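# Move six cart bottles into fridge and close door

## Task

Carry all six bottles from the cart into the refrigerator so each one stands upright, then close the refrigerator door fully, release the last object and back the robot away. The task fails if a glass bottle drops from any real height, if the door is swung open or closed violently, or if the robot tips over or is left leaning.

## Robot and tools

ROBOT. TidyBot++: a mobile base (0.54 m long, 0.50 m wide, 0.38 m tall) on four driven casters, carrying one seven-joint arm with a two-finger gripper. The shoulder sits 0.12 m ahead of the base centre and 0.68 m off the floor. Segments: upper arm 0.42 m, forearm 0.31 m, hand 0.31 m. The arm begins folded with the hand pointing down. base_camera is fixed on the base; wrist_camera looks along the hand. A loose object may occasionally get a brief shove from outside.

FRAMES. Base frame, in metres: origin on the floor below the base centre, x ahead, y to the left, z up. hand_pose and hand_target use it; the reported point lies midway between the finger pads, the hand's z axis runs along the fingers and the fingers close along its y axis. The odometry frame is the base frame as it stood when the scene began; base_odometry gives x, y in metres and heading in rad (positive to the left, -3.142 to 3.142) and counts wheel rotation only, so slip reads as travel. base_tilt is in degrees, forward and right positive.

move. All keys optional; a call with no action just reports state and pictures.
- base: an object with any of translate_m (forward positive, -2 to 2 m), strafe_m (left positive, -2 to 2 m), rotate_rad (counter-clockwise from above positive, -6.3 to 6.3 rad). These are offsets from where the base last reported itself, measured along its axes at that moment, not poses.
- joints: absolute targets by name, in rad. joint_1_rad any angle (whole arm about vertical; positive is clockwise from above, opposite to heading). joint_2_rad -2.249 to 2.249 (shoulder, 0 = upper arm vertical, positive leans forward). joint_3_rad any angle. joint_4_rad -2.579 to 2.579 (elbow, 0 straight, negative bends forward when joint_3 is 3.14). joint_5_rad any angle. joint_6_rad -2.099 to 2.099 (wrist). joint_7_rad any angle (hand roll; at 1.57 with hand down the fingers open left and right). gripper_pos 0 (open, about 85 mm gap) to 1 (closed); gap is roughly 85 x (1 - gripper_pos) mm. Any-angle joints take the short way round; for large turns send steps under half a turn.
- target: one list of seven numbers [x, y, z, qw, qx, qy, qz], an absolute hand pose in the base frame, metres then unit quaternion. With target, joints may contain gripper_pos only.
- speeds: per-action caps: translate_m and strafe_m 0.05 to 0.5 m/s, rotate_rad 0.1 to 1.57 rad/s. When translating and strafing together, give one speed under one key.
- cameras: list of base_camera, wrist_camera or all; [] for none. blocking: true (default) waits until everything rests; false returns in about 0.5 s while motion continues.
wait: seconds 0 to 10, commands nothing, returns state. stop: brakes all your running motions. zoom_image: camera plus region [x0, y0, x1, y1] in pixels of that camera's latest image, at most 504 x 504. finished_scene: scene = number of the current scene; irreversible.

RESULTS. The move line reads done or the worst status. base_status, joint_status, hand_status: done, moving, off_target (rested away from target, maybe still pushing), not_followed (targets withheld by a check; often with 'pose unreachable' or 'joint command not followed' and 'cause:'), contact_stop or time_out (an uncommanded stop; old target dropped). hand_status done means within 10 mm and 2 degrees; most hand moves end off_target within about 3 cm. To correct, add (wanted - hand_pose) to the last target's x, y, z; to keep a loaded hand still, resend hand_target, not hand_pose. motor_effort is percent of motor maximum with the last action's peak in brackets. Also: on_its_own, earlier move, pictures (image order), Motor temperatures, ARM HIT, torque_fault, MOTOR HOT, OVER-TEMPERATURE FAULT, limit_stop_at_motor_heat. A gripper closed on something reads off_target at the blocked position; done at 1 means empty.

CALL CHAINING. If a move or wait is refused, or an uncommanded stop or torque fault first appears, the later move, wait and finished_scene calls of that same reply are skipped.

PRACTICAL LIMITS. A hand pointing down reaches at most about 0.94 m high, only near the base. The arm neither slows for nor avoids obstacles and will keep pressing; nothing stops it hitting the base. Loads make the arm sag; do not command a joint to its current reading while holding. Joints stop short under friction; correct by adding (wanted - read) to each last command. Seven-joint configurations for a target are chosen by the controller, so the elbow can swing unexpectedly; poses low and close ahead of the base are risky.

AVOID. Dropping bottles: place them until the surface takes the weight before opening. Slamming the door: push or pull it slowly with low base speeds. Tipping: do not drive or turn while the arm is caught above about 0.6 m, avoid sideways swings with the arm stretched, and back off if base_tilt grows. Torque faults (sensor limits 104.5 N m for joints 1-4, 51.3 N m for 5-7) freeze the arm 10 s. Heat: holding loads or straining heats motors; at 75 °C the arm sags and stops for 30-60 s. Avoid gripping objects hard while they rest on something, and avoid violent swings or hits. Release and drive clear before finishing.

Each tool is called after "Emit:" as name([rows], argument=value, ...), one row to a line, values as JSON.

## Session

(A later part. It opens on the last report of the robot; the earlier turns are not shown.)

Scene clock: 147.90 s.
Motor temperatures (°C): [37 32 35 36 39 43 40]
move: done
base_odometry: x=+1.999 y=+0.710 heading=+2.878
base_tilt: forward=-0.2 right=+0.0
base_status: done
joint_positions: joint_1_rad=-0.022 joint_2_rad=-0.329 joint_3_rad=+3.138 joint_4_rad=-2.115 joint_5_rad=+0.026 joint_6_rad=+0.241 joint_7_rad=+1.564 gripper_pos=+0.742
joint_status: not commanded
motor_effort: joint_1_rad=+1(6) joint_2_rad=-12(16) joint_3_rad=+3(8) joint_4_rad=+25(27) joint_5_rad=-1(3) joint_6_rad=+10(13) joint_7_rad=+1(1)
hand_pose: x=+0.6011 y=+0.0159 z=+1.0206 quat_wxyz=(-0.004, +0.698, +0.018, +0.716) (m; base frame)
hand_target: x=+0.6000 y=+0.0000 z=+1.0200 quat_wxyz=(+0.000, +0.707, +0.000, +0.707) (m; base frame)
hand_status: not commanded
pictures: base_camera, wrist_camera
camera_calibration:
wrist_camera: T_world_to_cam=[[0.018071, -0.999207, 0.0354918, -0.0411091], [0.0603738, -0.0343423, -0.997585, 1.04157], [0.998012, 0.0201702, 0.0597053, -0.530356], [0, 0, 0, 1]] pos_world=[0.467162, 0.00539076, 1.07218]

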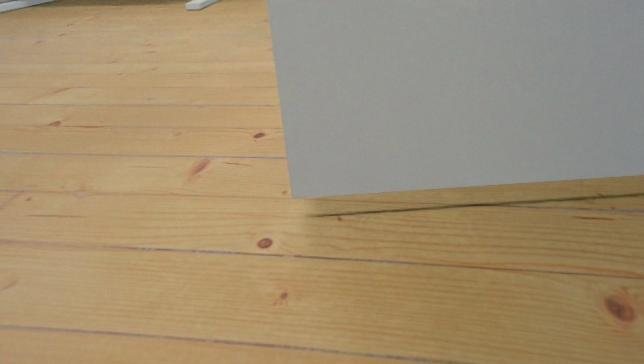

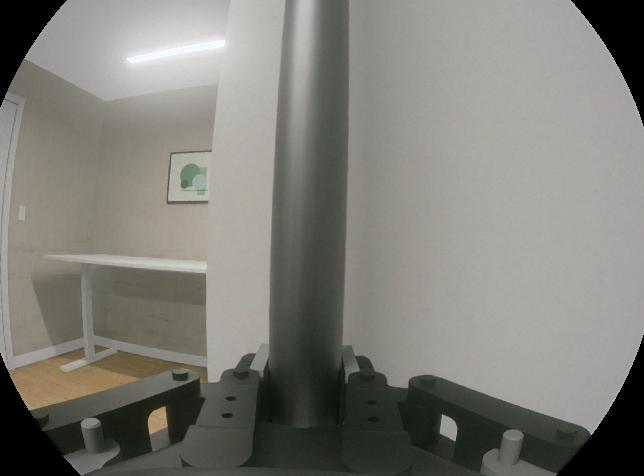

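Emit:
move(joints={"gripper_pos": 0.0}, cameras=[])

Emit:
move(base={"translate_m": -0.12}, speeds={"translate_m": 0.15})

Emit:
move(base={"translate_m": 0.035, "strafe_m": 0.506})

Emit:
move(base={"translate_m": 1.088, "strafe_m": 0.19}, cameras=[])

Emit:
move(base={"rotate_rad": -1.753})

Scene clock: 166.03 s.
Motor temperatures (°C): [37 32 35 36 39 43 40]
move: done
base_odometry: x=+1.999 y=+0.710 heading=+2.878
base_tilt: forward=-0.2 right=+0.1
base_status: not commanded
joint_positions: joint_1_rad=-0.020 joint_2_rad=-0.329 joint_3_rad=+3.138 joint_4_rad=-2.113 joint_5_rad=+0.026 joint_6_rad=+0.241 joint_7_rad=+1.564 gripper_pos=+0.000
joint_status: all done
motor_effort: joint_1_rad=-1(2) joint_2_rad=-10(12) joint_3_rad=+1(4) joint_4_rad=+22(25) joint_5_rad=+0(1) joint_6_rad=+7(10) joint_7_rad=+1(1)
hand_pose: x=+0.6012 y=+0.0147 z=+1.0221 quat_wxyz=(-0.003, +0.697, +0.017, +0.717) (m; base frame)
hand_target: x=+0.6000 y=+0.0000 z=+1.0200 quat_wxyz=(+0.000, +0.707, +0.000, +0.707) (m; base frame)
hand_status: not commanded
pictures: none
No camera images: "cameras" was empty.

Scene clock: 167.47 s.
Motor temperatures (°C): [37 32 35 36 39 43 40]
move: done
base_odometry: x=+2.115 y=+0.679 heading=+2.879
base_tilt: forward=-0.2 right=+0.1
base_status: done
joint_positions: joint_1_rad=-0.020 joint_2_rad=-0.335 joint_3_rad=+3.138 joint_4_rad=-2.113 joint_5_rad=+0.026 joint_6_rad=+0.241 joint_7_rad=+1.564 gripper_pos=+0.000
joint_status: not commanded
motor_effort: joint_1_rad=+0(1) joint_2_rad=-10(13) joint_3_rad=+1(2) joint_4_rad=+22(22) joint_5_rad=+0(1) joint_6_rad=+8(9) joint_7_rad=+1(1)
hand_pose: x=+0.5991 y=+0.0147 z=+1.0250 quat_wxyz=(-0.003, +0.695, +0.017, +0.719) (m; base frame)
hand_target: x=+0.6000 y=+0.0000 z=+1.0200 quat_wxyz=(+0.000, +0.707, +0.000, +0.707) (m; base frame)
hand_status: not commanded
pictures: base_camera, wrist_camera
camera_calibration:
wrist_camera: T_world_to_cam=[[0.0154199, -0.999253, 0.0354471, -0.0407671], [0.0688494, -0.0343061, -0.997037, 1.04044], [0.997508, 0.0178147, 0.068269, -0.537053], [0, 0, 0, 1]] pos_world=[0.46471, 0.00452418, 1.07546]

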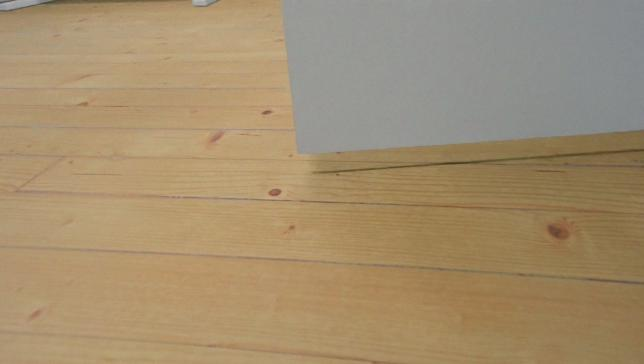

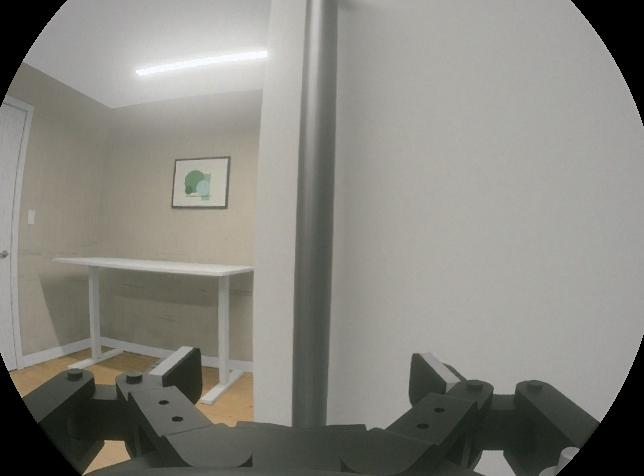

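Scene clock: 169.80 s.
Motor temperatures (°C): [37 32 35 36 39 43 40]
move: done
base_odometry: x=+1.950 y=+0.199 heading=+2.879
base_tilt: forward=-0.1 right=+0.0
base_status: done
joint_positions: joint_1_rad=-0.020 joint_2_rad=-0.335 joint_3_rad=+3.139 joint_4_rad=-2.113 joint_5_rad=+0.026 joint_6_rad=+0.241 joint_7_rad=+1.564 gripper_pos=+0.000
joint_status: not commanded
motor_effort: joint_1_rad=+0(2) joint_2_rad=-10(11) joint_3_rad=+2(3) joint_4_rad=+21(22) joint_5_rad=+0(1) joint_6_rad=+9(9) joint_7_rad=+0(1)
hand_pose: x=+0.5992 y=+0.0143 z=+1.0250 quat_wxyz=(-0.003, +0.695, +0.017, +0.719) (m; base frame)
hand_target: x=+0.6000 y=+0.0000 z=+1.0200 quat_wxyz=(+0.000, +0.707, +0.000, +0.707) (m; base frame)
hand_status: not commanded
pictures: base_camera, wrist_camera
camera_calibration:
wrist_camera: T_world_to_cam=[[0.0147038, -0.999267, 0.0353409, -0.0406094], [0.0688228, -0.0342494, -0.997041, 1.04044], [0.997521, 0.0170925, 0.0682687, -0.537058], [0, 0, 0, 1]] pos_world=[0.464718, 0.00423462, 1.07546]

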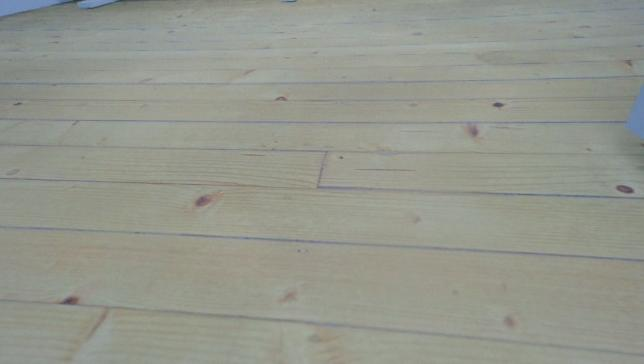

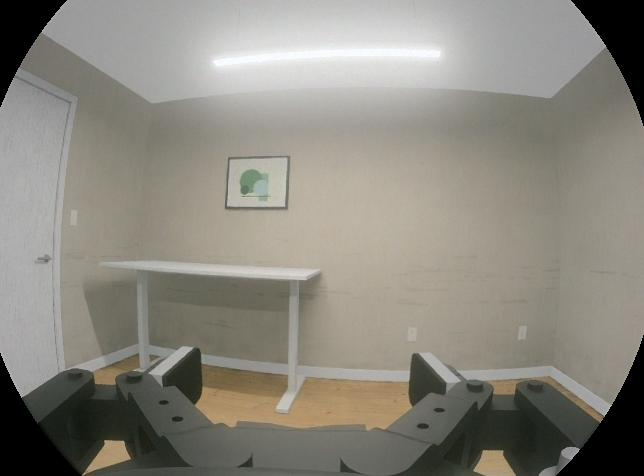

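Scene clock: 173.37 s.
Motor temperatures (°C): [37 32 35 36 39 43 40]
move: done
base_odometry: x=+0.849 y=+0.298 heading=+2.879
base_tilt: forward=-0.2 right=+0.0
base_status: done
joint_positions: joint_1_rad=-0.020 joint_2_rad=-0.336 joint_3_rad=+3.139 joint_4_rad=-2.113 joint_5_rad=+0.026 joint_6_rad=+0.241 joint_7_rad=+1.564 gripper_pos=+0.000
joint_status: not commanded
motor_effort: joint_1_rad=+0(1) joint_2_rad=-10(13) joint_3_rad=+1(2) joint_4_rad=+22(22) joint_5_rad=+1(1) joint_6_rad=+9(10) joint_7_rad=+1(1)
hand_pose: x=+0.5989 y=+0.0143 z=+1.0254 quat_wxyz=(-0.003, +0.695, +0.017, +0.719) (m; base frame)
hand_target: x=+0.6000 y=+0.0000 z=+1.0200 quat_wxyz=(+0.000, +0.707, +0.000, +0.707) (m; base frame)
hand_status: not commanded
pictures: none
No camera images: "cameras" was empty.

Scene clock: 175.77 s.
Motor temperatures (°C): [37 32 35 36 39 43 40]
move: done
base_odometry: x=+0.849 y=+0.298 heading=+1.127
base_tilt: forward=-0.2 right=+0.1
base_status: done
joint_positions: joint_1_rad=-0.017 joint_2_rad=-0.336 joint_3_rad=+3.140 joint_4_rad=-2.113 joint_5_rad=+0.026 joint_6_rad=+0.241 joint_7_rad=+1.564 gripper_pos=+0.000
joint_status: not commanded
motor_effort: joint_1_rad=-1(2) joint_2_rad=-10(12) joint_3_rad=+1(3) joint_4_rad=+22(22) joint_5_rad=-1(1) joint_6_rad=+8(9) joint_7_rad=+1(1)
hand_pose: x=+0.5990 y=+0.0123 z=+1.0254 quat_wxyz=(-0.002, +0.695, +0.015, +0.719) (m; base frame)
hand_target: x=+0.6000 y=+0.0000 z=+1.0200 quat_wxyz=(+0.000, +0.707, +0.000, +0.707) (m; base frame)
hand_status: not commanded
pictures: base_camera, wrist_camera
camera_calibration:
wrist_camera: T_world_to_cam=[[0.0106932, -0.999333, 0.0349306, -0.0398525], [0.0694409, -0.0341061, -0.997003, 1.04035], [0.997529, 0.0130868, 0.0690298, -0.537592], [0, 0, 0, 1]] pos_world=[0.464447, 0.00269166, 1.07573]

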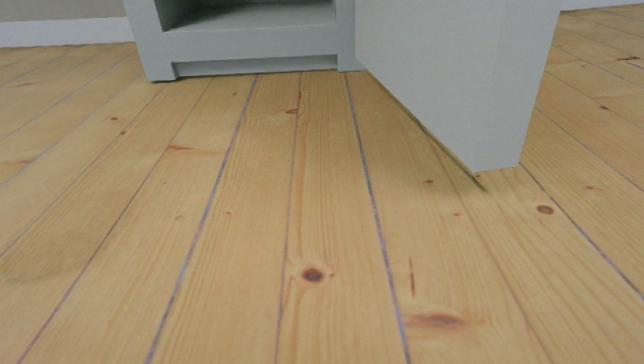

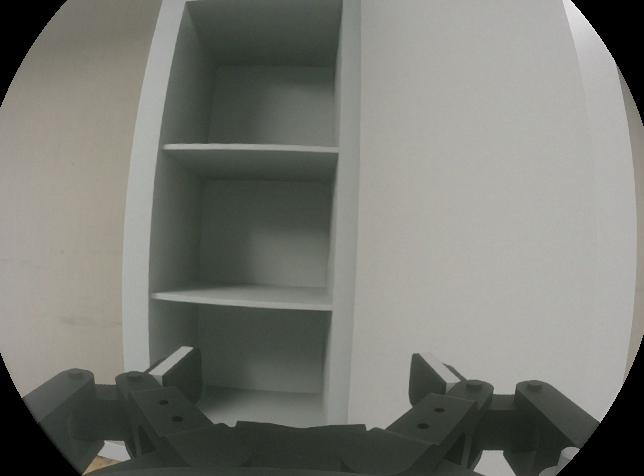

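Emit:
move(base={"translate_m": -0.12}, cameras=[])

Emit:
move(base={"rotate_rad": -2.5})

Scene clock: 190.77 s.
Motor temperatures (°C): [37 32 35 36 39 42 40]
move: done
base_odometry: x=+0.798 y=+0.189 heading=+1.126
base_tilt: forward=-0.2 right=+0.0
base_status: done
joint_positions: joint_1_rad=-0.017 joint_2_rad=-0.344 joint_3_rad=+3.140 joint_4_rad=-2.113 joint_5_rad=+0.026 joint_6_rad=+0.241 joint_7_rad=+1.564 gripper_pos=+0.000
joint_status: not commanded
motor_effort: joint_1_rad=+0(1) joint_2_rad=-10(14) joint_3_rad=+1(2) joint_4_rad=+22(23) joint_5_rad=+0(1) joint_6_rad=+8(9) joint_7_rad=+1(1)
hand_pose: x=+0.5961 y=+0.0122 z=+1.0293 quat_wxyz=(-0.002, +0.692, +0.015, +0.722) (m; base frame)
hand_target: x=+0.6000 y=+0.0000 z=+1.0200 quat_wxyz=(+0.000, +0.707, +0.000, +0.707) (m; base frame)
hand_status: not commanded
pictures: none
No camera images: "cameras" was empty.

Scene clock: 193.63 s.
Motor temperatures (°C): [37 32 35 36 39 42 40]
move: done
base_odometry: x=+0.798 y=+0.189 heading=-1.374
base_tilt: forward=-0.2 right=+0.1
base_status: done
joint_positions: joint_1_rad=-0.016 joint_2_rad=-0.344 joint_3_rad=+3.140 joint_4_rad=-2.113 joint_5_rad=+0.026 joint_6_rad=+0.241 joint_7_rad=+1.564 gripper_pos=+0.000
joint_status: not commanded
motor_effort: joint_1_rad=-1(2) joint_2_rad=-9(12) joint_3_rad=+1(3) joint_4_rad=+22(22) joint_5_rad=-1(1) joint_6_rad=+8(10) joint_7_rad=+1(1)
hand_pose: x=+0.5961 y=+0.0119 z=+1.0293 quat_wxyz=(-0.002, +0.692, +0.015, +0.722) (m; base frame)
hand_target: x=+0.6000 y=+0.0000 z=+1.0200 quat_wxyz=(+0.000, +0.707, +0.000, +0.707) (m; base frame)
hand_status: not commanded
pictures: base_camera, wrist_camera
camera_calibration:
wrist_camera: T_world_to_cam=[[0.0098273, -0.999345, 0.0348301, -0.039681], [0.0776208, -0.0339643, -0.996404, 1.03897], [0.996935, 0.0124955, 0.0772362, -0.543118], [0, 0, 0, 1]] pos_world=[0.461198, 0.00241935, 1.07856]

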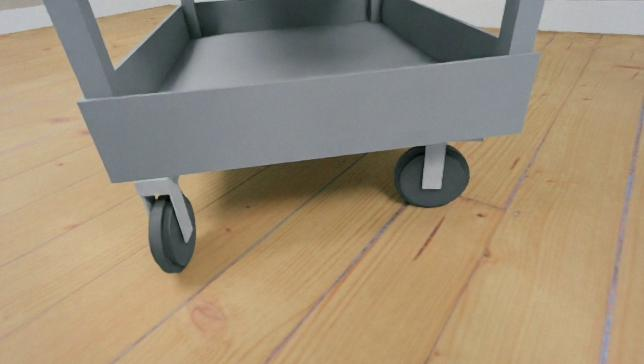

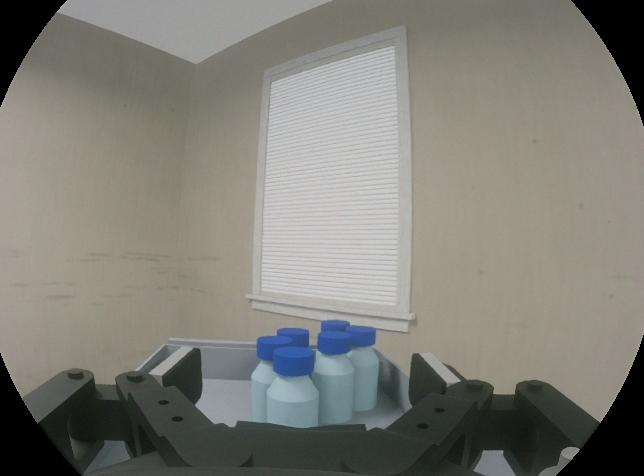

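Emit:
move(base={"translate_m": -0.1}, joints={"joint_6_rad": -0.25})

Scene clock: 200.97 s.
Motor temperatures (°C): [37 32 35 36 39 42 40]
move: done
base_odometry: x=+0.778 y=+0.287 heading=-1.375
base_tilt: forward=-0.2 right=+0.1
base_status: done
joint_positions: joint_1_rad=-0.016 joint_2_rad=-0.345 joint_3_rad=+3.140 joint_4_rad=-2.109 joint_5_rad=+0.026 joint_6_rad=-0.181 joint_7_rad=+1.564 gripper_pos=+0.000
joint_status: all done
motor_effort: joint_1_rad=-1(1) joint_2_rad=-10(13) joint_3_rad=+1(2) joint_4_rad=+21(24) joint_5_rad=+0(1) joint_6_rad=+8(9) joint_7_rad=+1(1)
hand_pose: x=+0.5749 y=+0.0081 z=+0.9035 quat_wxyz=(+0.002, +0.826, +0.014, +0.563) (m; base frame)
hand_target: x=+0.5705 y=-0.0001 z=+0.8878 quat_wxyz=(+0.000, +0.844, +0.000, +0.536) (m; base frame)
hand_status: not commanded
pictures: base_camera, wrist_camera
camera_calibration:
wrist_camera: T_world_to_cam=[[0.0145003, -0.999121, 0.0393378, -0.045644], [-0.332608, -0.0419212, -0.942133, 1.10203], [0.942954, 0.000577184, -0.332923, -0.110435], [0, 0, 0, 1]] pos_world=[0.471341, 0.000658405, 1.00329]

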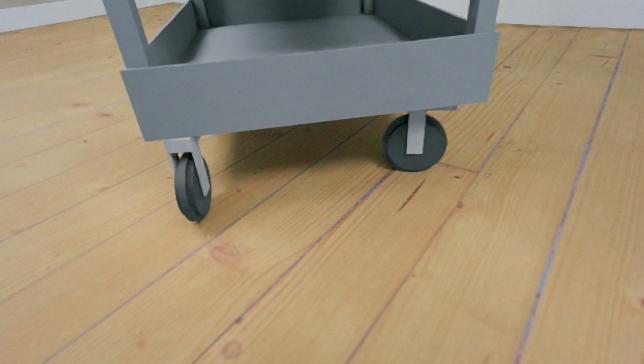

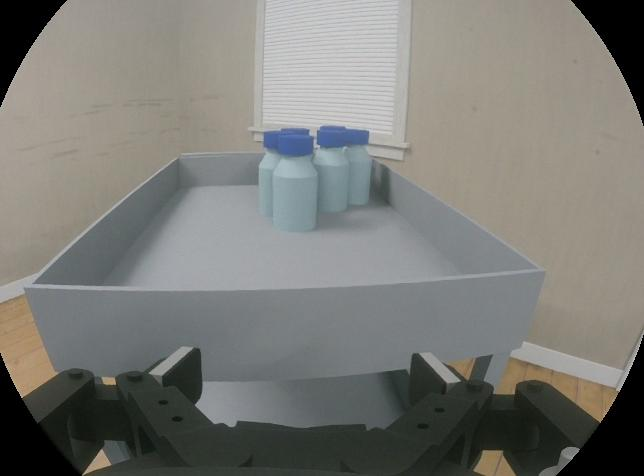

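Emit:
move(base={"rotate_rad": 0.18}, target=[0.62, 0.0, 1.25, 0, 0.924, 0, 0.383], cameras=[])

Emit:
move(base={"translate_m": 0.28, "strafe_m": -0.15})

Scene clock: 238.47 s.
Motor temperatures (°C): [37 32 35 36 39 42 40]
move: off_target
base_odometry: x=+0.778 y=+0.288 heading=-1.194
base_tilt: forward=-0.2 right=+0.1
base_status: done
joint_positions: joint_1_rad=+0.358 joint_2_rad=+0.443 joint_3_rad=+3.438 joint_4_rad=+0.243 joint_5_rad=-0.595 joint_6_rad=-2.031 joint_7_rad=+1.679 gripper_pos=+0.000
joint_status: not commanded
motor_effort: joint_1_rad=-1(3) joint_2_rad=-25(32) joint_3_rad=-1(3) joint_4_rad=+7(22) joint_5_rad=+0(2) joint_6_rad=+6(8) joint_7_rad=+1(1)
hand_pose: x=+0.6017 y=-0.0769 z=+1.1711 quat_wxyz=(+0.034, +0.902, +0.029, +0.429) (m; base frame)
hand_target: x=+0.5852 y=-0.0793 z=+1.1541 quat_wxyz=(+0.048, +0.916, +0.053, +0.394) (m; base frame)
hand_status: off_target (0.112 m and 7.8 deg from the pose sent, 0.349 m and 23.6 deg at the start; a joint's target at an end of its range on 54 of 111 steps)
pictures: none
No camera images: "cameras" was empty.

Scene clock: 240.40 s.
Motor temperatures (°C): [37 32 35 36 39 42 40]
move: done
base_odometry: x=+0.742 y=-0.028 heading=-1.194
base_tilt: forward=-0.1 right=+0.1
base_status: done
joint_positions: joint_1_rad=+0.358 joint_2_rad=+0.444 joint_3_rad=+3.438 joint_4_rad=+0.243 joint_5_rad=-0.595 joint_6_rad=-2.034 joint_7_rad=+1.679 gripper_pos=+0.000
joint_status: not commanded
motor_effort: joint_1_rad=+0(1) joint_2_rad=-24(30) joint_3_rad=-1(1) joint_4_rad=+7(8) joint_5_rad=+0(1) joint_6_rad=+6(7) joint_7_rad=+1(1)
hand_pose: x=+0.6018 y=-0.0772 z=+1.1695 quat_wxyz=(+0.034, +0.903, +0.029, +0.427) (m; base frame)
hand_target: x=+0.5852 y=-0.0793 z=+1.1541 quat_wxyz=(+0.048, +0.916, +0.053, +0.394) (m; base frame)
hand_status: not commanded
pictures: base_camera, wrist_camera
camera_calibration:
wrist_camera: T_world_to_cam=[[0.0249696, -0.994038, 0.106138, -0.225776], [-0.606609, -0.0994565, -0.788755, 1.33903], [0.794608, -0.0446893, -0.605476, 0.35732], [0, 0, 0, 1]] pos_world=[0.533978, -0.0752863, 1.29648]

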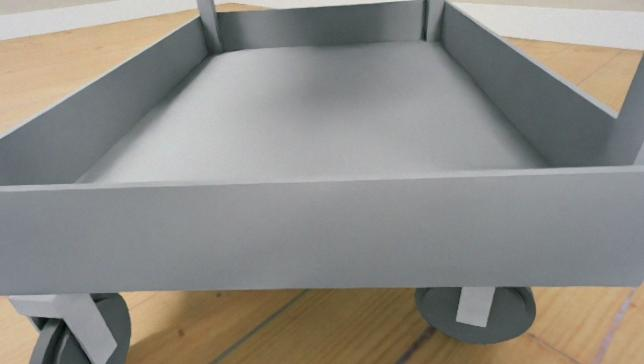

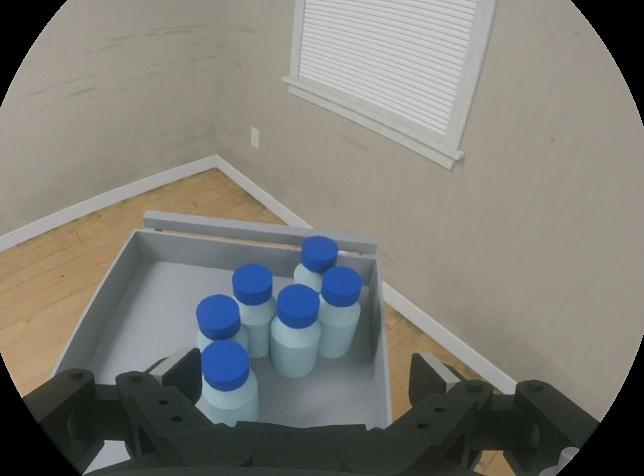

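Emit:
move(joints={"joint_1_rad": 0.016, "joint_2_rad": 0.113, "joint_3_rad": 3.14, "joint_4_rad": -1.086, "joint_5_rad": 0.0, "joint_6_rad": -0.972, "joint_7_rad": 1.57})

Scene clock: 284.63 s.
Motor temperatures (°C): [37 33 35 36 39 42 40]
move: done
base_odometry: x=+0.742 y=-0.028 heading=-1.194
base_tilt: forward=-0.1 right=+0.0
base_status: not commanded
joint_positions: joint_1_rad=+0.032 joint_2_rad=+0.127 joint_3_rad=+3.168 joint_4_rad=-1.075 joint_5_rad=-0.046 joint_6_rad=-1.038 joint_7_rad=+1.652 gripper_pos=+0.000
joint_status: all done
motor_effort: joint_1_rad=+0(2) joint_2_rad=-25(28) joint_3_rad=+1(2) joint_4_rad=+20(21) joint_5_rad=-1(2) joint_6_rad=+6(7) joint_7_rad=+0(2)
hand_pose: x=+0.7098 y=-0.0194 z=+1.0195 quat_wxyz=(+0.009, +0.900, +0.009, +0.436) (m; base frame)
hand_target: x=+0.7161 y=-0.0073 z=+1.0383 quat_wxyz=(+0.003, +0.885, -0.007, +0.466) (m; base frame)
hand_status: not commanded
pictures: base_camera, wrist_camera
camera_calibration:
wrist_camera: T_world_to_cam=[[0.00883931, -0.998998, 0.0438743, -0.0802816], [-0.592252, -0.0405827, -0.80473, 1.29922], [0.805704, -0.0188714, -0.592017, 0.162105], [0, 0, 0, 1]] pos_world=[0.639568, -0.024416, 1.14501]

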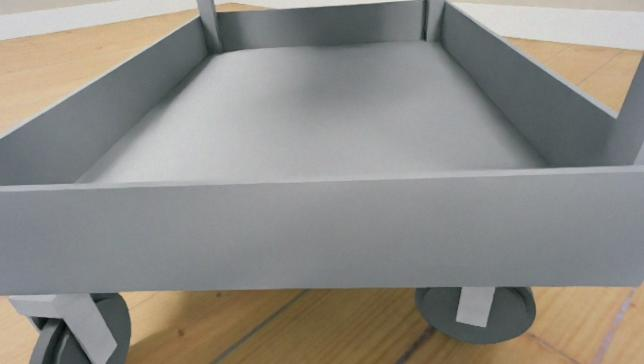

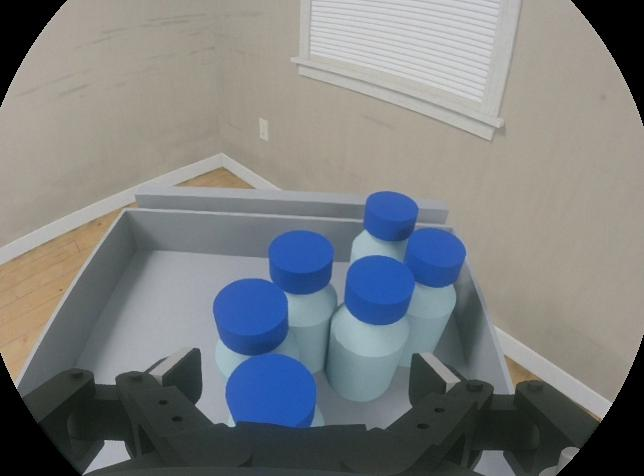

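Emit:
move(joints={"joint_1_rad": -0.006, "joint_2_rad": 0.125, "joint_3_rad": 3.12, "joint_4_rad": -1.40, "joint_5_rad": 0.03, "joint_6_rad": -0.59, "joint_7_rad": 1.53})

Scene clock: 292.80 s.
Motor temperatures (°C): [37 33 35 36 39 42 40]
move: done
base_odometry: x=+0.742 y=-0.028 heading=-1.194
base_tilt: forward=-0.2 right=+0.1
base_status: not commanded
joint_positions: joint_1_rad=+0.011 joint_2_rad=+0.123 joint_3_rad=+3.148 joint_4_rad=-1.392 joint_5_rad=-0.016 joint_6_rad=-0.656 joint_7_rad=+1.612 gripper_pos=+0.000
joint_status: all done
motor_effort: joint_1_rad=+0(1) joint_2_rad=-26(28) joint_3_rad=+1(2) joint_4_rad=+21(22) joint_5_rad=+0(1) joint_6_rad=+7(8) joint_7_rad=+1(2)
hand_pose: x=+0.7415 y=-0.0064 z=+0.9416 quat_wxyz=(+0.007, +0.884, +0.007, +0.467) (m; base frame)
hand_target: x=+0.7514 y=+0.0128 z=+0.9526 quat_wxyz=(-0.005, +0.871, +0.000, +0.491) (m; base frame)
hand_status: not commanded
pictures: base_camera, wrist_camera
camera_calibration:
wrist_camera: T_world_to_cam=[[0.00503301, -0.999209, 0.0394584, -0.0572019], [-0.535111, -0.0360252, -0.844013, 1.2505], [0.844767, -0.0168667, -0.534869, 0.00794515], [0, 0, 0, 1]] pos_world=[0.662731, -0.0119732, 1.06194]

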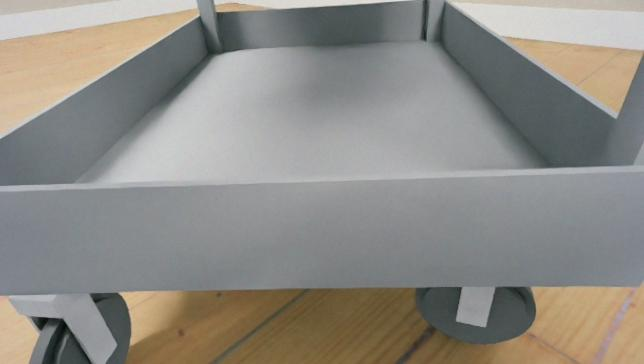

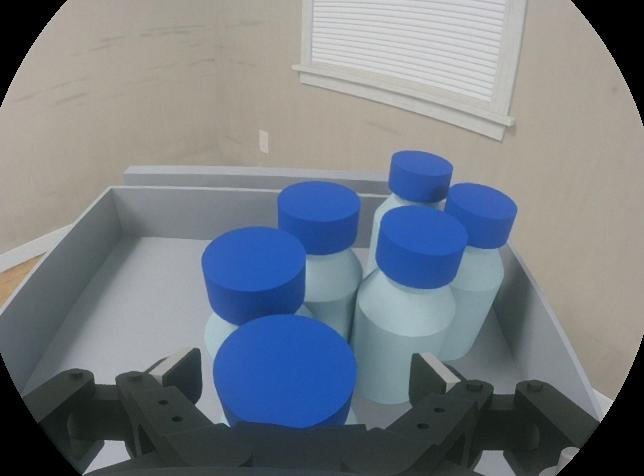

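Emit:
move(joints={"joint_1_rad": -0.014, "gripper_pos": 0.6})

Scene clock: 298.83 s.
Motor temperatures (°C): [37 33 35 36 39 42 40]
move: off_target
base_odometry: x=+0.742 y=-0.028 heading=-1.194
base_tilt: forward=-0.1 right=+0.1
base_status: not commanded
joint_positions: joint_1_rad=+0.002 joint_2_rad=+0.122 joint_3_rad=+3.145 joint_4_rad=-1.392 joint_5_rad=-0.013 joint_6_rad=-0.653 joint_7_rad=+1.611 gripper_pos=+0.433
joint_status: gripper_pos off_target (ended at +0.433, target +0.600); the others done
motor_effort: joint_1_rad=+0(1) joint_2_rad=-26(27) joint_3_rad=+1(1) joint_4_rad=+21(22) joint_5_rad=+0(1) joint_6_rad=+7(8) joint_7_rad=+1(1)
hand_pose: x=+0.7418 y=+0.0006 z=+0.9425 quat_wxyz=(+0.005, +0.883, +0.013, +0.468) (m; base frame)
hand_target: x=+0.7513 y=+0.0178 z=+0.9526 quat_wxyz=(-0.006, +0.871, +0.004, +0.491) (m; base frame)
hand_status: not commanded
pictures: base_camera, wrist_camera
camera_calibration:
wrist_camera: T_world_to_cam=[[0.0166928, -0.999011, 0.0412076, -0.060464], [-0.532024, -0.0437693, -0.845597, 1.25089], [0.846565, -0.00780799, -0.532228, 0.00451123], [0, 0, 0, 1]] pos_world=[0.662695, -0.00561827, 1.06264]

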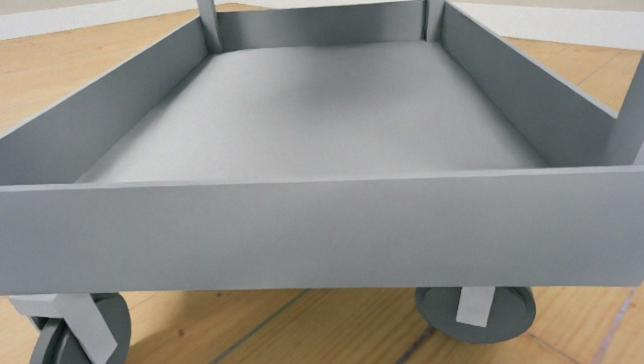

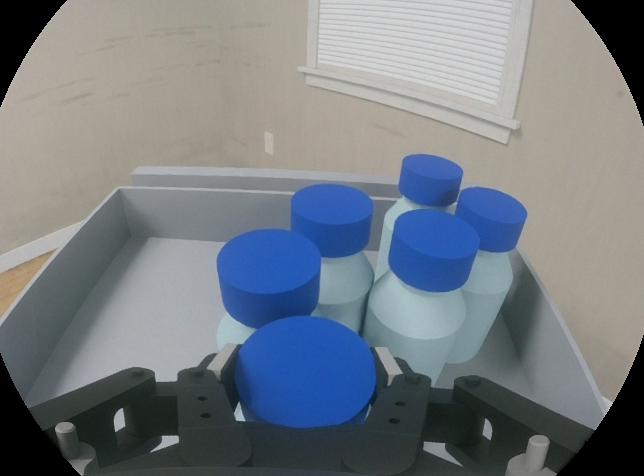

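Emit:
move(joints={"joint_2_rad": 0.12, "joint_4_rad": -0.845, "joint_6_rad": -1.15})

Scene clock: 308.27 s.
Motor temperatures (°C): [37 33 35 36 39 42 40]
move: off_target
base_odometry: x=+0.742 y=-0.028 heading=-1.194
base_tilt: forward=-0.1 right=+0.1
base_status: not commanded
joint_positions: joint_1_rad=+0.002 joint_2_rad=+0.139 joint_3_rad=+3.145 joint_4_rad=-0.894 joint_5_rad=-0.012 joint_6_rad=-1.093 joint_7_rad=+1.611 gripper_pos=+0.433
joint_status: joint_4_rad off_target (ended at -0.894, target -0.845); the others done
motor_effort: joint_1_rad=-1(1) joint_2_rad=-30(36) joint_3_rad=+1(1) joint_4_rad=+23(28) joint_5_rad=-1(1) joint_6_rad=+10(13) joint_7_rad=+1(1)
hand_pose: x=+0.7118 y=+0.0017 z=+1.0956 quat_wxyz=(+0.005, +0.874, +0.016, +0.486) (m; base frame)
hand_target: x=+0.6937 y=+0.0121 z=+1.1175 quat_wxyz=(-0.005, +0.871, -0.004, +0.491) (m; base frame)
hand_status: not commanded
pictures: base_camera, wrist_camera
camera_calibration:
wrist_camera: T_world_to_cam=[[0.0196948, -0.998804, 0.0447457, -0.0711965], [-0.496597, -0.048616, -0.866619, 1.36226], [0.867758, -0.0051527, -0.496961, 0.0576056], [0, 0, 0, 1]] pos_world=[0.627906, -0.00458713, 1.21237]

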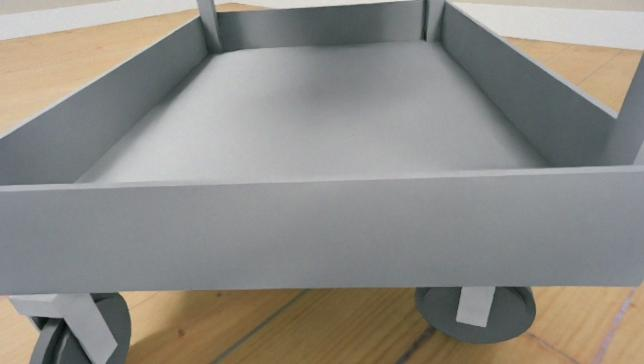

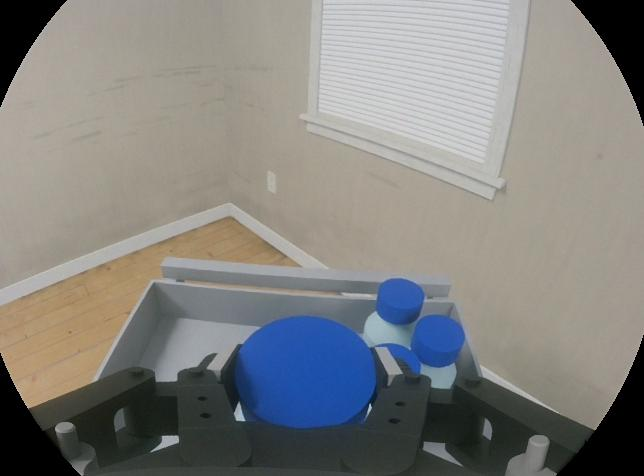

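Emit:
move(base={"translate_m": -0.3035, "strafe_m": -0.011, "rotate_rad": 2.32}, speeds={"rotate_rad": 1.0}, cameras=[])

Emit:
move(joints={"joint_2_rad": 0.27, "joint_4_rad": -0.40, "joint_6_rad": -1.48})

Scene clock: 332.43 s.
Motor temperatures (°C): [37 33 35 36 39 42 40]
move: done
base_odometry: x=+0.620 y=+0.250 heading=+1.126
base_tilt: forward=-0.2 right=+0.0
base_status: done
joint_positions: joint_1_rad=-0.016 joint_2_rad=+0.137 joint_3_rad=+3.131 joint_4_rad=-0.891 joint_5_rad=+0.004 joint_6_rad=-1.099 joint_7_rad=+1.610 gripper_pos=+0.433
joint_status: not commanded
motor_effort: joint_1_rad=+0(5) joint_2_rad=-30(35) joint_3_rad=+1(3) joint_4_rad=+23(24) joint_5_rad=+0(2) joint_6_rad=+10(11) joint_7_rad=+1(1)
hand_pose: x=+0.7096 y=+0.0152 z=+1.0966 quat_wxyz=(+0.004, +0.874, +0.028, +0.486) (m; base frame)
hand_target: x=+0.6937 y=+0.0121 z=+1.1175 quat_wxyz=(-0.005, +0.871, -0.004, +0.491) (m; base frame)
hand_status: not commanded
pictures: none
No camera images: "cameras" was empty.

Scene clock: 334.07 s.
Motor temperatures (°C): [37 33 35 36 39 42 40]
move: off_target
base_odometry: x=+0.620 y=+0.250 heading=+1.126
base_tilt: forward=-0.2 right=+0.1
base_status: not commanded
joint_positions: joint_1_rad=-0.016 joint_2_rad=+0.267 joint_3_rad=+3.131 joint_4_rad=-0.446 joint_5_rad=+0.004 joint_6_rad=-1.421 joint_7_rad=+1.610 gripper_pos=+0.433
joint_status: joint_4_rad off_target (ended at -0.446, target -0.400); the others done
motor_effort: joint_1_rad=+0(1) joint_2_rad=-31(31) joint_3_rad=+1(2) joint_4_rad=+19(24) joint_5_rad=+0(1) joint_6_rad=+10(12) joint_7_rad=+1(1)
hand_pose: x=+0.6987 y=+0.0140 z=+1.1590 quat_wxyz=(+0.004, +0.875, +0.027, +0.482) (m; base frame)
hand_target: x=+0.6866 y=+0.0090 z=+1.1635 quat_wxyz=(-0.007, +0.879, -0.010, +0.476) (m; base frame)
hand_status: not commanded
pictures: base_camera, wrist_camera
camera_calibration:
wrist_camera: T_world_to_cam=[[0.042162, -0.997677, 0.0535104, -0.0874336], [-0.502827, -0.0674695, -0.86175, 1.41029], [0.863358, 0.00942666, -0.504503, 0.112228], [0, 0, 0, 1]] pos_world=[0.615923, 0.0068629, 1.27661]

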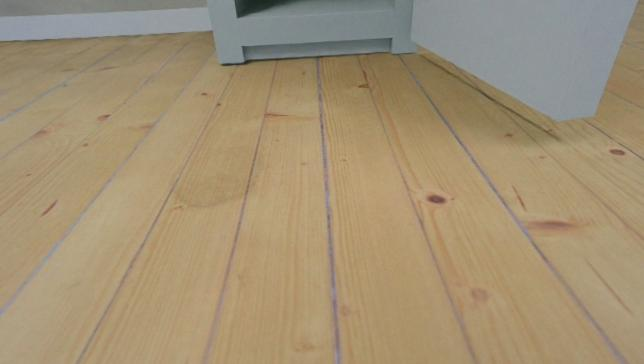

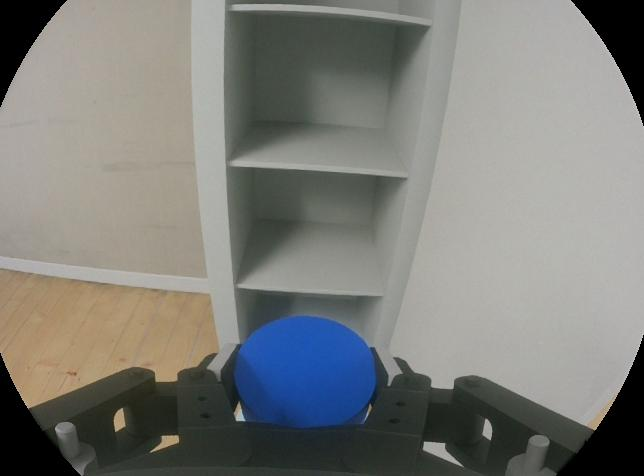

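Emit:
move(base={"translate_m": 0.86, "strafe_m": 0.125})

Scene clock: 349.97 s.
Motor temperatures (°C): [37 33 35 36 39 42 40]
move: done
base_odometry: x=+0.877 y=+1.080 heading=+1.126
base_tilt: forward=-0.1 right=+0.1
base_status: done
joint_positions: joint_1_rad=-0.016 joint_2_rad=+0.287 joint_3_rad=+3.131 joint_4_rad=-0.442 joint_5_rad=+0.004 joint_6_rad=-1.429 joint_7_rad=+1.610 gripper_pos=+0.433
joint_status: not commanded
motor_effort: joint_1_rad=+0(2) joint_2_rad=-32(35) joint_3_rad=+0(1) joint_4_rad=+20(20) joint_5_rad=+0(1) joint_6_rad=+9(11) joint_7_rad=+1(1)
hand_pose: x=+0.7065 y=+0.0141 z=+1.1475 quat_wxyz=(+0.004, +0.881, +0.028, +0.472) (m; base frame)
hand_target: x=+0.6866 y=+0.0090 z=+1.1635 quat_wxyz=(-0.007, +0.879, -0.010, +0.476) (m; base frame)
hand_status: not commanded
pictures: base_camera, wrist_camera
camera_calibration:
wrist_camera: T_world_to_cam=[[0.0433729, -0.997657, 0.0529078, -0.0872025], [-0.522459, -0.0677892, -0.849965, 1.40467], [0.85156, 0.0092233, -0.524175, 0.130541], [0, 0, 0, 1]] pos_world=[0.6265, 0.00701901, 1.26696]

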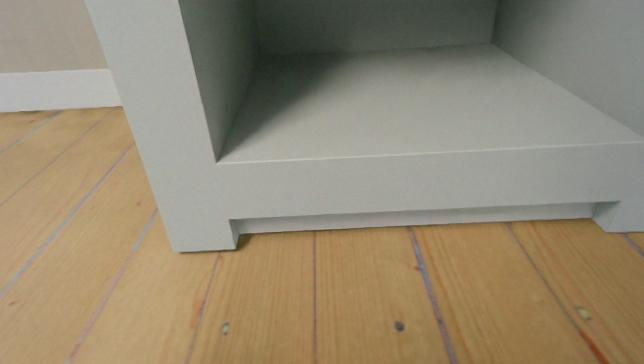

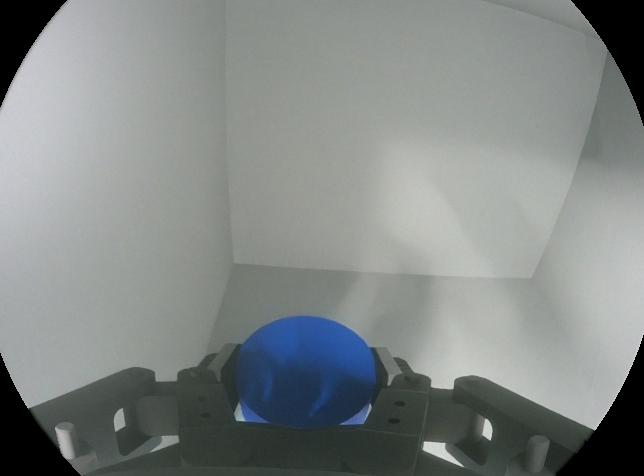

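Emit:
move(base={"translate_m": 0.05}, joints={"joint_2_rad": 0.21, "joint_4_rad": -0.638, "joint_6_rad": -1.31}, speeds={"translate_m": 0.2})

Scene clock: 357.73 s.
Motor temperatures (°C): [37 33 35 36 39 42 40]
move: done
base_odometry: x=+0.898 y=+1.126 heading=+1.127
base_tilt: forward=-0.1 right=+0.0
base_status: done
joint_positions: joint_1_rad=-0.016 joint_2_rad=+0.240 joint_3_rad=+3.131 joint_4_rad=-0.645 joint_5_rad=+0.004 joint_6_rad=-1.379 joint_7_rad=+1.610 gripper_pos=+0.433
joint_status: all done
motor_effort: joint_1_rad=-1(1) joint_2_rad=-32(36) joint_3_rad=+1(2) joint_4_rad=+21(23) joint_5_rad=+0(1) joint_6_rad=+10(12) joint_7_rad=+1(1)
hand_pose: x=+0.7015 y=+0.0144 z=+1.0906 quat_wxyz=(+0.004, +0.905, +0.029, +0.425) (m; base frame)
hand_target: x=+0.7012 y=+0.0108 z=+1.1289 quat_wxyz=(-0.005, +0.881, -0.007, +0.472) (m; base frame)
hand_status: not commanded
pictures: base_camera, wrist_camera
camera_calibration:
wrist_camera: T_world_to_cam=[[0.0493922, -0.99746, 0.0513185, -0.0861771], [-0.609769, -0.070809, -0.78941, 1.34894], [0.791039, 0.00769826, -0.611718, 0.242945], [0, 0, 0, 1]] pos_world=[0.63462, 0.00768856, 1.2179]

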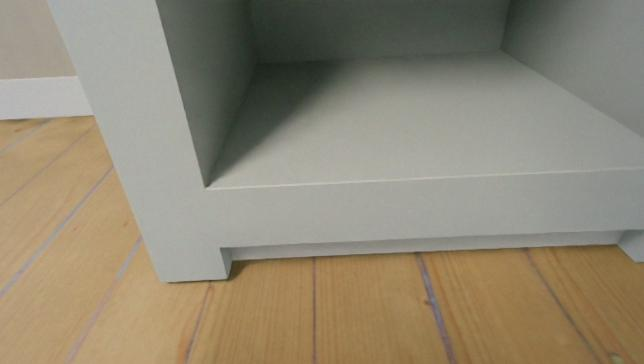

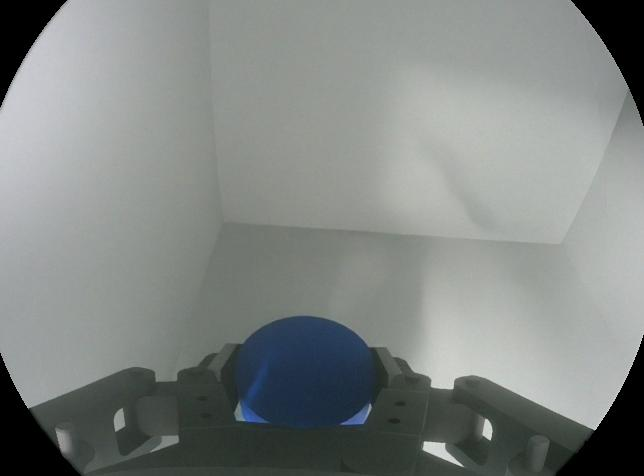

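Emit:
move(joints={"joint_6_rad": -1.20}, cameras=[])

Emit:
move(joints={"joint_4_rad": -0.70, "joint_6_rad": -1.15}, cameras=["wrist_camera"])

Scene clock: 364.73 s.
Motor temperatures (°C): [37 34 35 36 39 42 40]
move: done
base_odometry: x=+0.898 y=+1.126 heading=+1.127
base_tilt: forward=-0.1 right=+0.1
base_status: not commanded
joint_positions: joint_1_rad=-0.016 joint_2_rad=+0.240 joint_3_rad=+3.131 joint_4_rad=-0.653 joint_5_rad=+0.004 joint_6_rad=-1.260 joint_7_rad=+1.610 gripper_pos=+0.433
joint_status: all done
motor_effort: joint_1_rad=-1(1) joint_2_rad=-32(33) joint_3_rad=+0(2) joint_4_rad=+21(22) joint_5_rad=+0(1) joint_6_rad=+10(13) joint_7_rad=+1(1)
hand_pose: x=+0.7235 y=+0.0149 z=+1.1164 quat_wxyz=(+0.004, +0.880, +0.028, +0.474) (m; base frame)
hand_target: x=+0.7186 y=+0.0116 z=+1.1584 quat_wxyz=(-0.007, +0.854, -0.006, +0.520) (m; base frame)
hand_status: not commanded
pictures: none
No camera images: "cameras" was empty.

Scene clock: 365.53 s.
Motor temperatures (°C): [37 34 35 36 39 42 40]
move: done
base_odometry: x=+0.898 y=+1.126 heading=+1.127
base_tilt: forward=-0.1 right=+0.1
base_status: not commanded
joint_positions: joint_1_rad=-0.016 joint_2_rad=+0.237 joint_3_rad=+3.131 joint_4_rad=-0.715 joint_5_rad=+0.004 joint_6_rad=-1.227 joint_7_rad=+1.610 gripper_pos=+0.433
joint_status: all done
motor_effort: joint_1_rad=+0(1) joint_2_rad=-33(35) joint_3_rad=+0(1) joint_4_rad=+22(23) joint_5_rad=+0(1) joint_6_rad=+10(11) joint_7_rad=+1(1)
hand_pose: x=+0.7290 y=+0.0151 z=+1.0955 quat_wxyz=(+0.004, +0.886, +0.028, +0.463) (m; base frame)
hand_target: x=+0.7293 y=+0.0122 z=+1.1401 quat_wxyz=(-0.007, +0.857, -0.005, +0.515) (m; base frame)
hand_status: not commanded
pictures: wrist_camera
camera_calibration:
wrist_camera: T_world_to_cam=[[0.0451649, -0.997544, 0.0535268, -0.086354], [-0.540027, -0.0694579, -0.838777, 1.37283], [0.840435, 0.00897733, -0.541838, 0.111654], [0, 0, 0, 1]] pos_world=[0.651429, 0.00820975, 1.21662]

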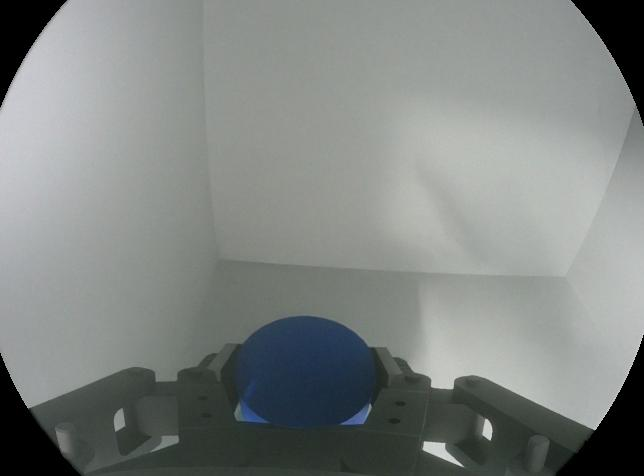

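Emit:
move(joints={"joint_4_rad": -0.74, "joint_6_rad": -1.12}, cameras=[])

Emit:
move(joints={"joint_4_rad": -0.78, "joint_6_rad": -1.08}, cameras=[])

Scene clock: 370.23 s.
Motor temperatures (°C): [37 34 35 36 39 42 40]
move: done
base_odometry: x=+0.898 y=+1.126 heading=+1.127
base_tilt: forward=-0.1 right=+0.0
base_status: not commanded
joint_positions: joint_1_rad=-0.016 joint_2_rad=+0.235 joint_3_rad=+3.131 joint_4_rad=-0.751 joint_5_rad=+0.004 joint_6_rad=-1.195 joint_7_rad=+1.610 gripper_pos=+0.433
joint_status: all done
motor_effort: joint_1_rad=+0(1) joint_2_rad=-32(34) joint_3_rad=+0(1) joint_4_rad=+22(23) joint_5_rad=+0(1) joint_6_rad=+9(10) joint_7_rad=+1(1)
hand_pose: x=+0.7340 y=+0.0153 z=+1.0860 quat_wxyz=(+0.004, +0.887, +0.028, +0.462) (m; base frame)
hand_target: x=+0.7353 y=+0.0126 z=+1.1273 quat_wxyz=(-0.006, +0.860, -0.005, +0.511) (m; base frame)
hand_status: not commanded
pictures: none
No camera images: "cameras" was empty.

Scene clock: 370.90 s.
Motor temperatures (°C): [37 34 35 36 39 42 40]
move: done
base_odometry: x=+0.898 y=+1.126 heading=+1.127
base_tilt: forward=-0.1 right=+0.1
base_status: not commanded
joint_positions: joint_1_rad=-0.016 joint_2_rad=+0.228 joint_3_rad=+3.131 joint_4_rad=-0.781 joint_5_rad=+0.004 joint_6_rad=-1.151 joint_7_rad=+1.610 gripper_pos=+0.433
joint_status: all done
motor_effort: joint_1_rad=-1(1) joint_2_rad=-31(33) joint_3_rad=+1(2) joint_4_rad=+21(22) joint_5_rad=+0(1) joint_6_rad=+8(10) joint_7_rad=+1(2)
hand_pose: x=+0.7388 y=+0.0155 z=+1.0858 quat_wxyz=(+0.004, +0.882, +0.028, +0.471) (m; base frame)
hand_target: x=+0.7424 y=+0.0130 z=+1.1169 quat_wxyz=(-0.006, +0.860, -0.004, +0.511) (m; base frame)
hand_status: not commanded
pictures: none
No camera images: "cameras" was empty.

Emit:
move(joints={"gripper_pos": 0.0}, cameras=["wrist_camera"])

Emit:
move(base={"translate_m": -0.2}, speeds={"translate_m": 0.2}, cameras=["wrist_camera"])

Scene clock: 377.80 s.
Motor temperatures (°C): [37 34 35 36 39 42 40]
move: done
base_odometry: x=+0.898 y=+1.126 heading=+1.127
base_tilt: forward=-0.2 right=+0.1
base_status: not commanded
joint_positions: joint_1_rad=-0.016 joint_2_rad=+0.218 joint_3_rad=+3.131 joint_4_rad=-0.782 joint_5_rad=+0.004 joint_6_rad=-1.137 joint_7_rad=+1.610 gripper_pos=+0.000
joint_status: all done
motor_effort: joint_1_rad=+0(1) joint_2_rad=-28(32) joint_3_rad=+1(2) joint_4_rad=+19(22) joint_5_rad=-1(1) joint_6_rad=+7(9) joint_7_rad=+1(1)
hand_pose: x=+0.7368 y=+0.0155 z=+1.0954 quat_wxyz=(+0.004, +0.876, +0.028, +0.481) (m; base frame)
hand_target: x=+0.7424 y=+0.0130 z=+1.1169 quat_wxyz=(-0.006, +0.860, -0.004, +0.511) (m; base frame)
hand_status: not commanded
pictures: wrist_camera
camera_calibration:
wrist_camera: T_world_to_cam=[[0.0429132, -0.9976, 0.0543399, -0.0856049], [-0.505161, -0.068591, -0.860295, 1.3749], [0.861958, 0.00946763, -0.506892, 0.050869], [0, 0, 0, 1]] pos_world=[0.654372, 0.00842476, 1.21326]

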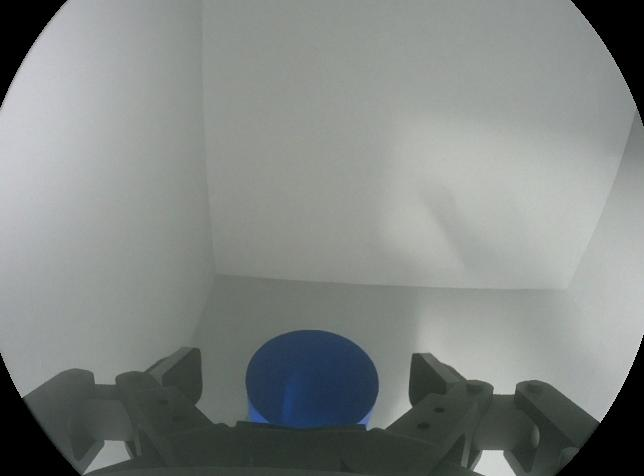

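Scene clock: 379.53 s.
Motor temperatures (°C): [37 34 35 36 39 42 40]
move: done
base_odometry: x=+0.812 y=+0.945 heading=+1.127
base_tilt: forward=-0.2 right=+0.1
base_status: done
joint_positions: joint_1_rad=-0.016 joint_2_rad=+0.206 joint_3_rad=+3.131 joint_4_rad=-0.782 joint_5_rad=+0.004 joint_6_rad=-1.137 joint_7_rad=+1.610 gripper_pos=+0.000
joint_status: not commanded
motor_effort: joint_1_rad=-1(3) joint_2_rad=-27(33) joint_3_rad=+1(2) joint_4_rad=+19(20) joint_5_rad=+0(1) joint_6_rad=+7(8) joint_7_rad=+1(1)
hand_pose: x=+0.7318 y=+0.0154 z=+1.1030 quat_wxyz=(+0.004, +0.873, +0.028, +0.487) (m; base frame)
hand_target: x=+0.7424 y=+0.0130 z=+1.1169 quat_wxyz=(-0.006, +0.860, -0.004, +0.511) (m; base frame)
hand_status: not commanded
pictures: wrist_camera
camera_calibration:
wrist_camera: T_world_to_cam=[[0.0421759, -0.997611, 0.0547165, -0.08579], [-0.494476, -0.06843, -0.866493, 1.37785], [0.868167, 0.00948917, -0.496181, 0.0426608], [0, 0, 0, 1]] pos_world=[0.647895, 0.0082964, 1.21976]

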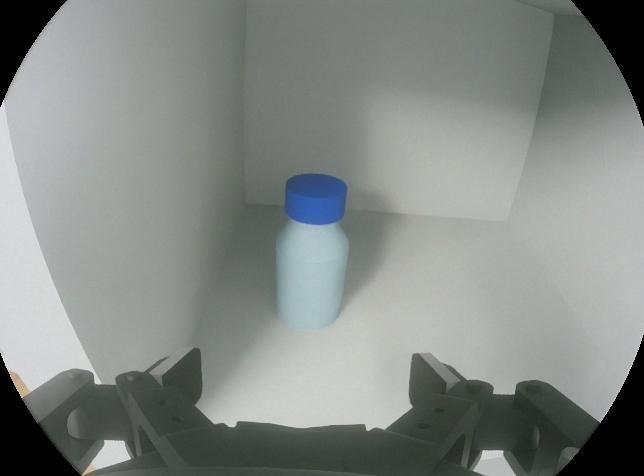

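Emit:
move(base={"translate_m": -0.710, "strafe_m": -0.125}, joints={"joint_2_rad": 0.08, "joint_4_rad": -1.265, "joint_6_rad": -0.57}, cameras=[])

Emit:
move(base={"translate_m": -0.199, "strafe_m": -0.2295, "rotate_rad": -2.321}, speeds={"translate_m": 0.15})

Scene clock: 407.17 s.
Motor temperatures (°C): [37 34 35 36 39 42 40]
move: done
base_odometry: x=+0.620 y=+0.250 heading=+1.127
base_tilt: forward=-0.1 right=+0.1
base_status: done
joint_positions: joint_1_rad=-0.016 joint_2_rad=+0.079 joint_3_rad=+3.131 joint_4_rad=-1.255 joint_5_rad=+0.004 joint_6_rad=-0.633 joint_7_rad=+1.610 gripper_pos=+0.000
joint_status: all done
motor_effort: joint_1_rad=+0(1) joint_2_rad=-25(31) joint_3_rad=+1(2) joint_4_rad=+21(22) joint_5_rad=-1(1) joint_6_rad=+8(9) joint_7_rad=+1(1)
hand_pose: x=+0.7445 y=+0.0168 z=+1.0547 quat_wxyz=(+0.005, +0.832, +0.028, +0.554) (m; base frame)
hand_target: x=+0.7515 y=+0.0181 z=+1.0666 quat_wxyz=(-0.009, +0.818, +0.003, +0.576) (m; base frame)
hand_status: not commanded
pictures: none
No camera images: "cameras" was empty.

Scene clock: 409.93 s.
Motor temperatures (°C): [37 34 35 36 39 42 40]
move: done
base_odometry: x=+0.742 y=-0.029 heading=-1.195
base_tilt: forward=-0.1 right=+0.1
base_status: done
joint_positions: joint_1_rad=-0.013 joint_2_rad=+0.080 joint_3_rad=+3.124 joint_4_rad=-1.256 joint_5_rad=+0.004 joint_6_rad=-0.629 joint_7_rad=+1.610 gripper_pos=+0.000
joint_status: not commanded
motor_effort: joint_1_rad=+0(4) joint_2_rad=-25(30) joint_3_rad=+1(5) joint_4_rad=+21(22) joint_5_rad=+0(2) joint_6_rad=+7(8) joint_7_rad=+1(1)
hand_pose: x=+0.7451 y=+0.0190 z=+1.0548 quat_wxyz=(+0.004, +0.831, +0.029, +0.555) (m; base frame)
hand_target: x=+0.7515 y=+0.0181 z=+1.0666 quat_wxyz=(-0.009, +0.818, +0.003, +0.576) (m; base frame)
hand_status: not commanded
pictures: base_camera, wrist_camera
camera_calibration:
wrist_camera: T_world_to_cam=[[0.0387549, -0.997549, 0.0582666, -0.0812541], [-0.349983, -0.0681675, -0.934272, 1.30675], [0.935954, 0.0158153, -0.351767, -0.195798], [0, 0, 0, 1]] pos_world=[0.643748, 0.0111197, 1.15672]

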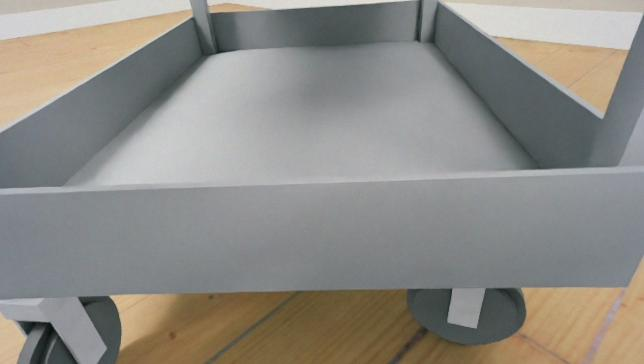

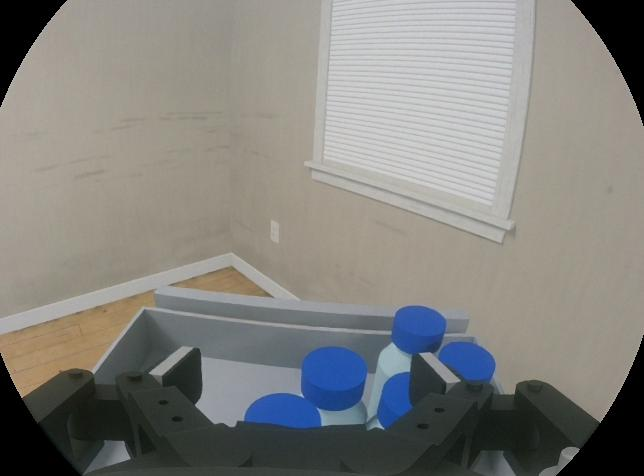

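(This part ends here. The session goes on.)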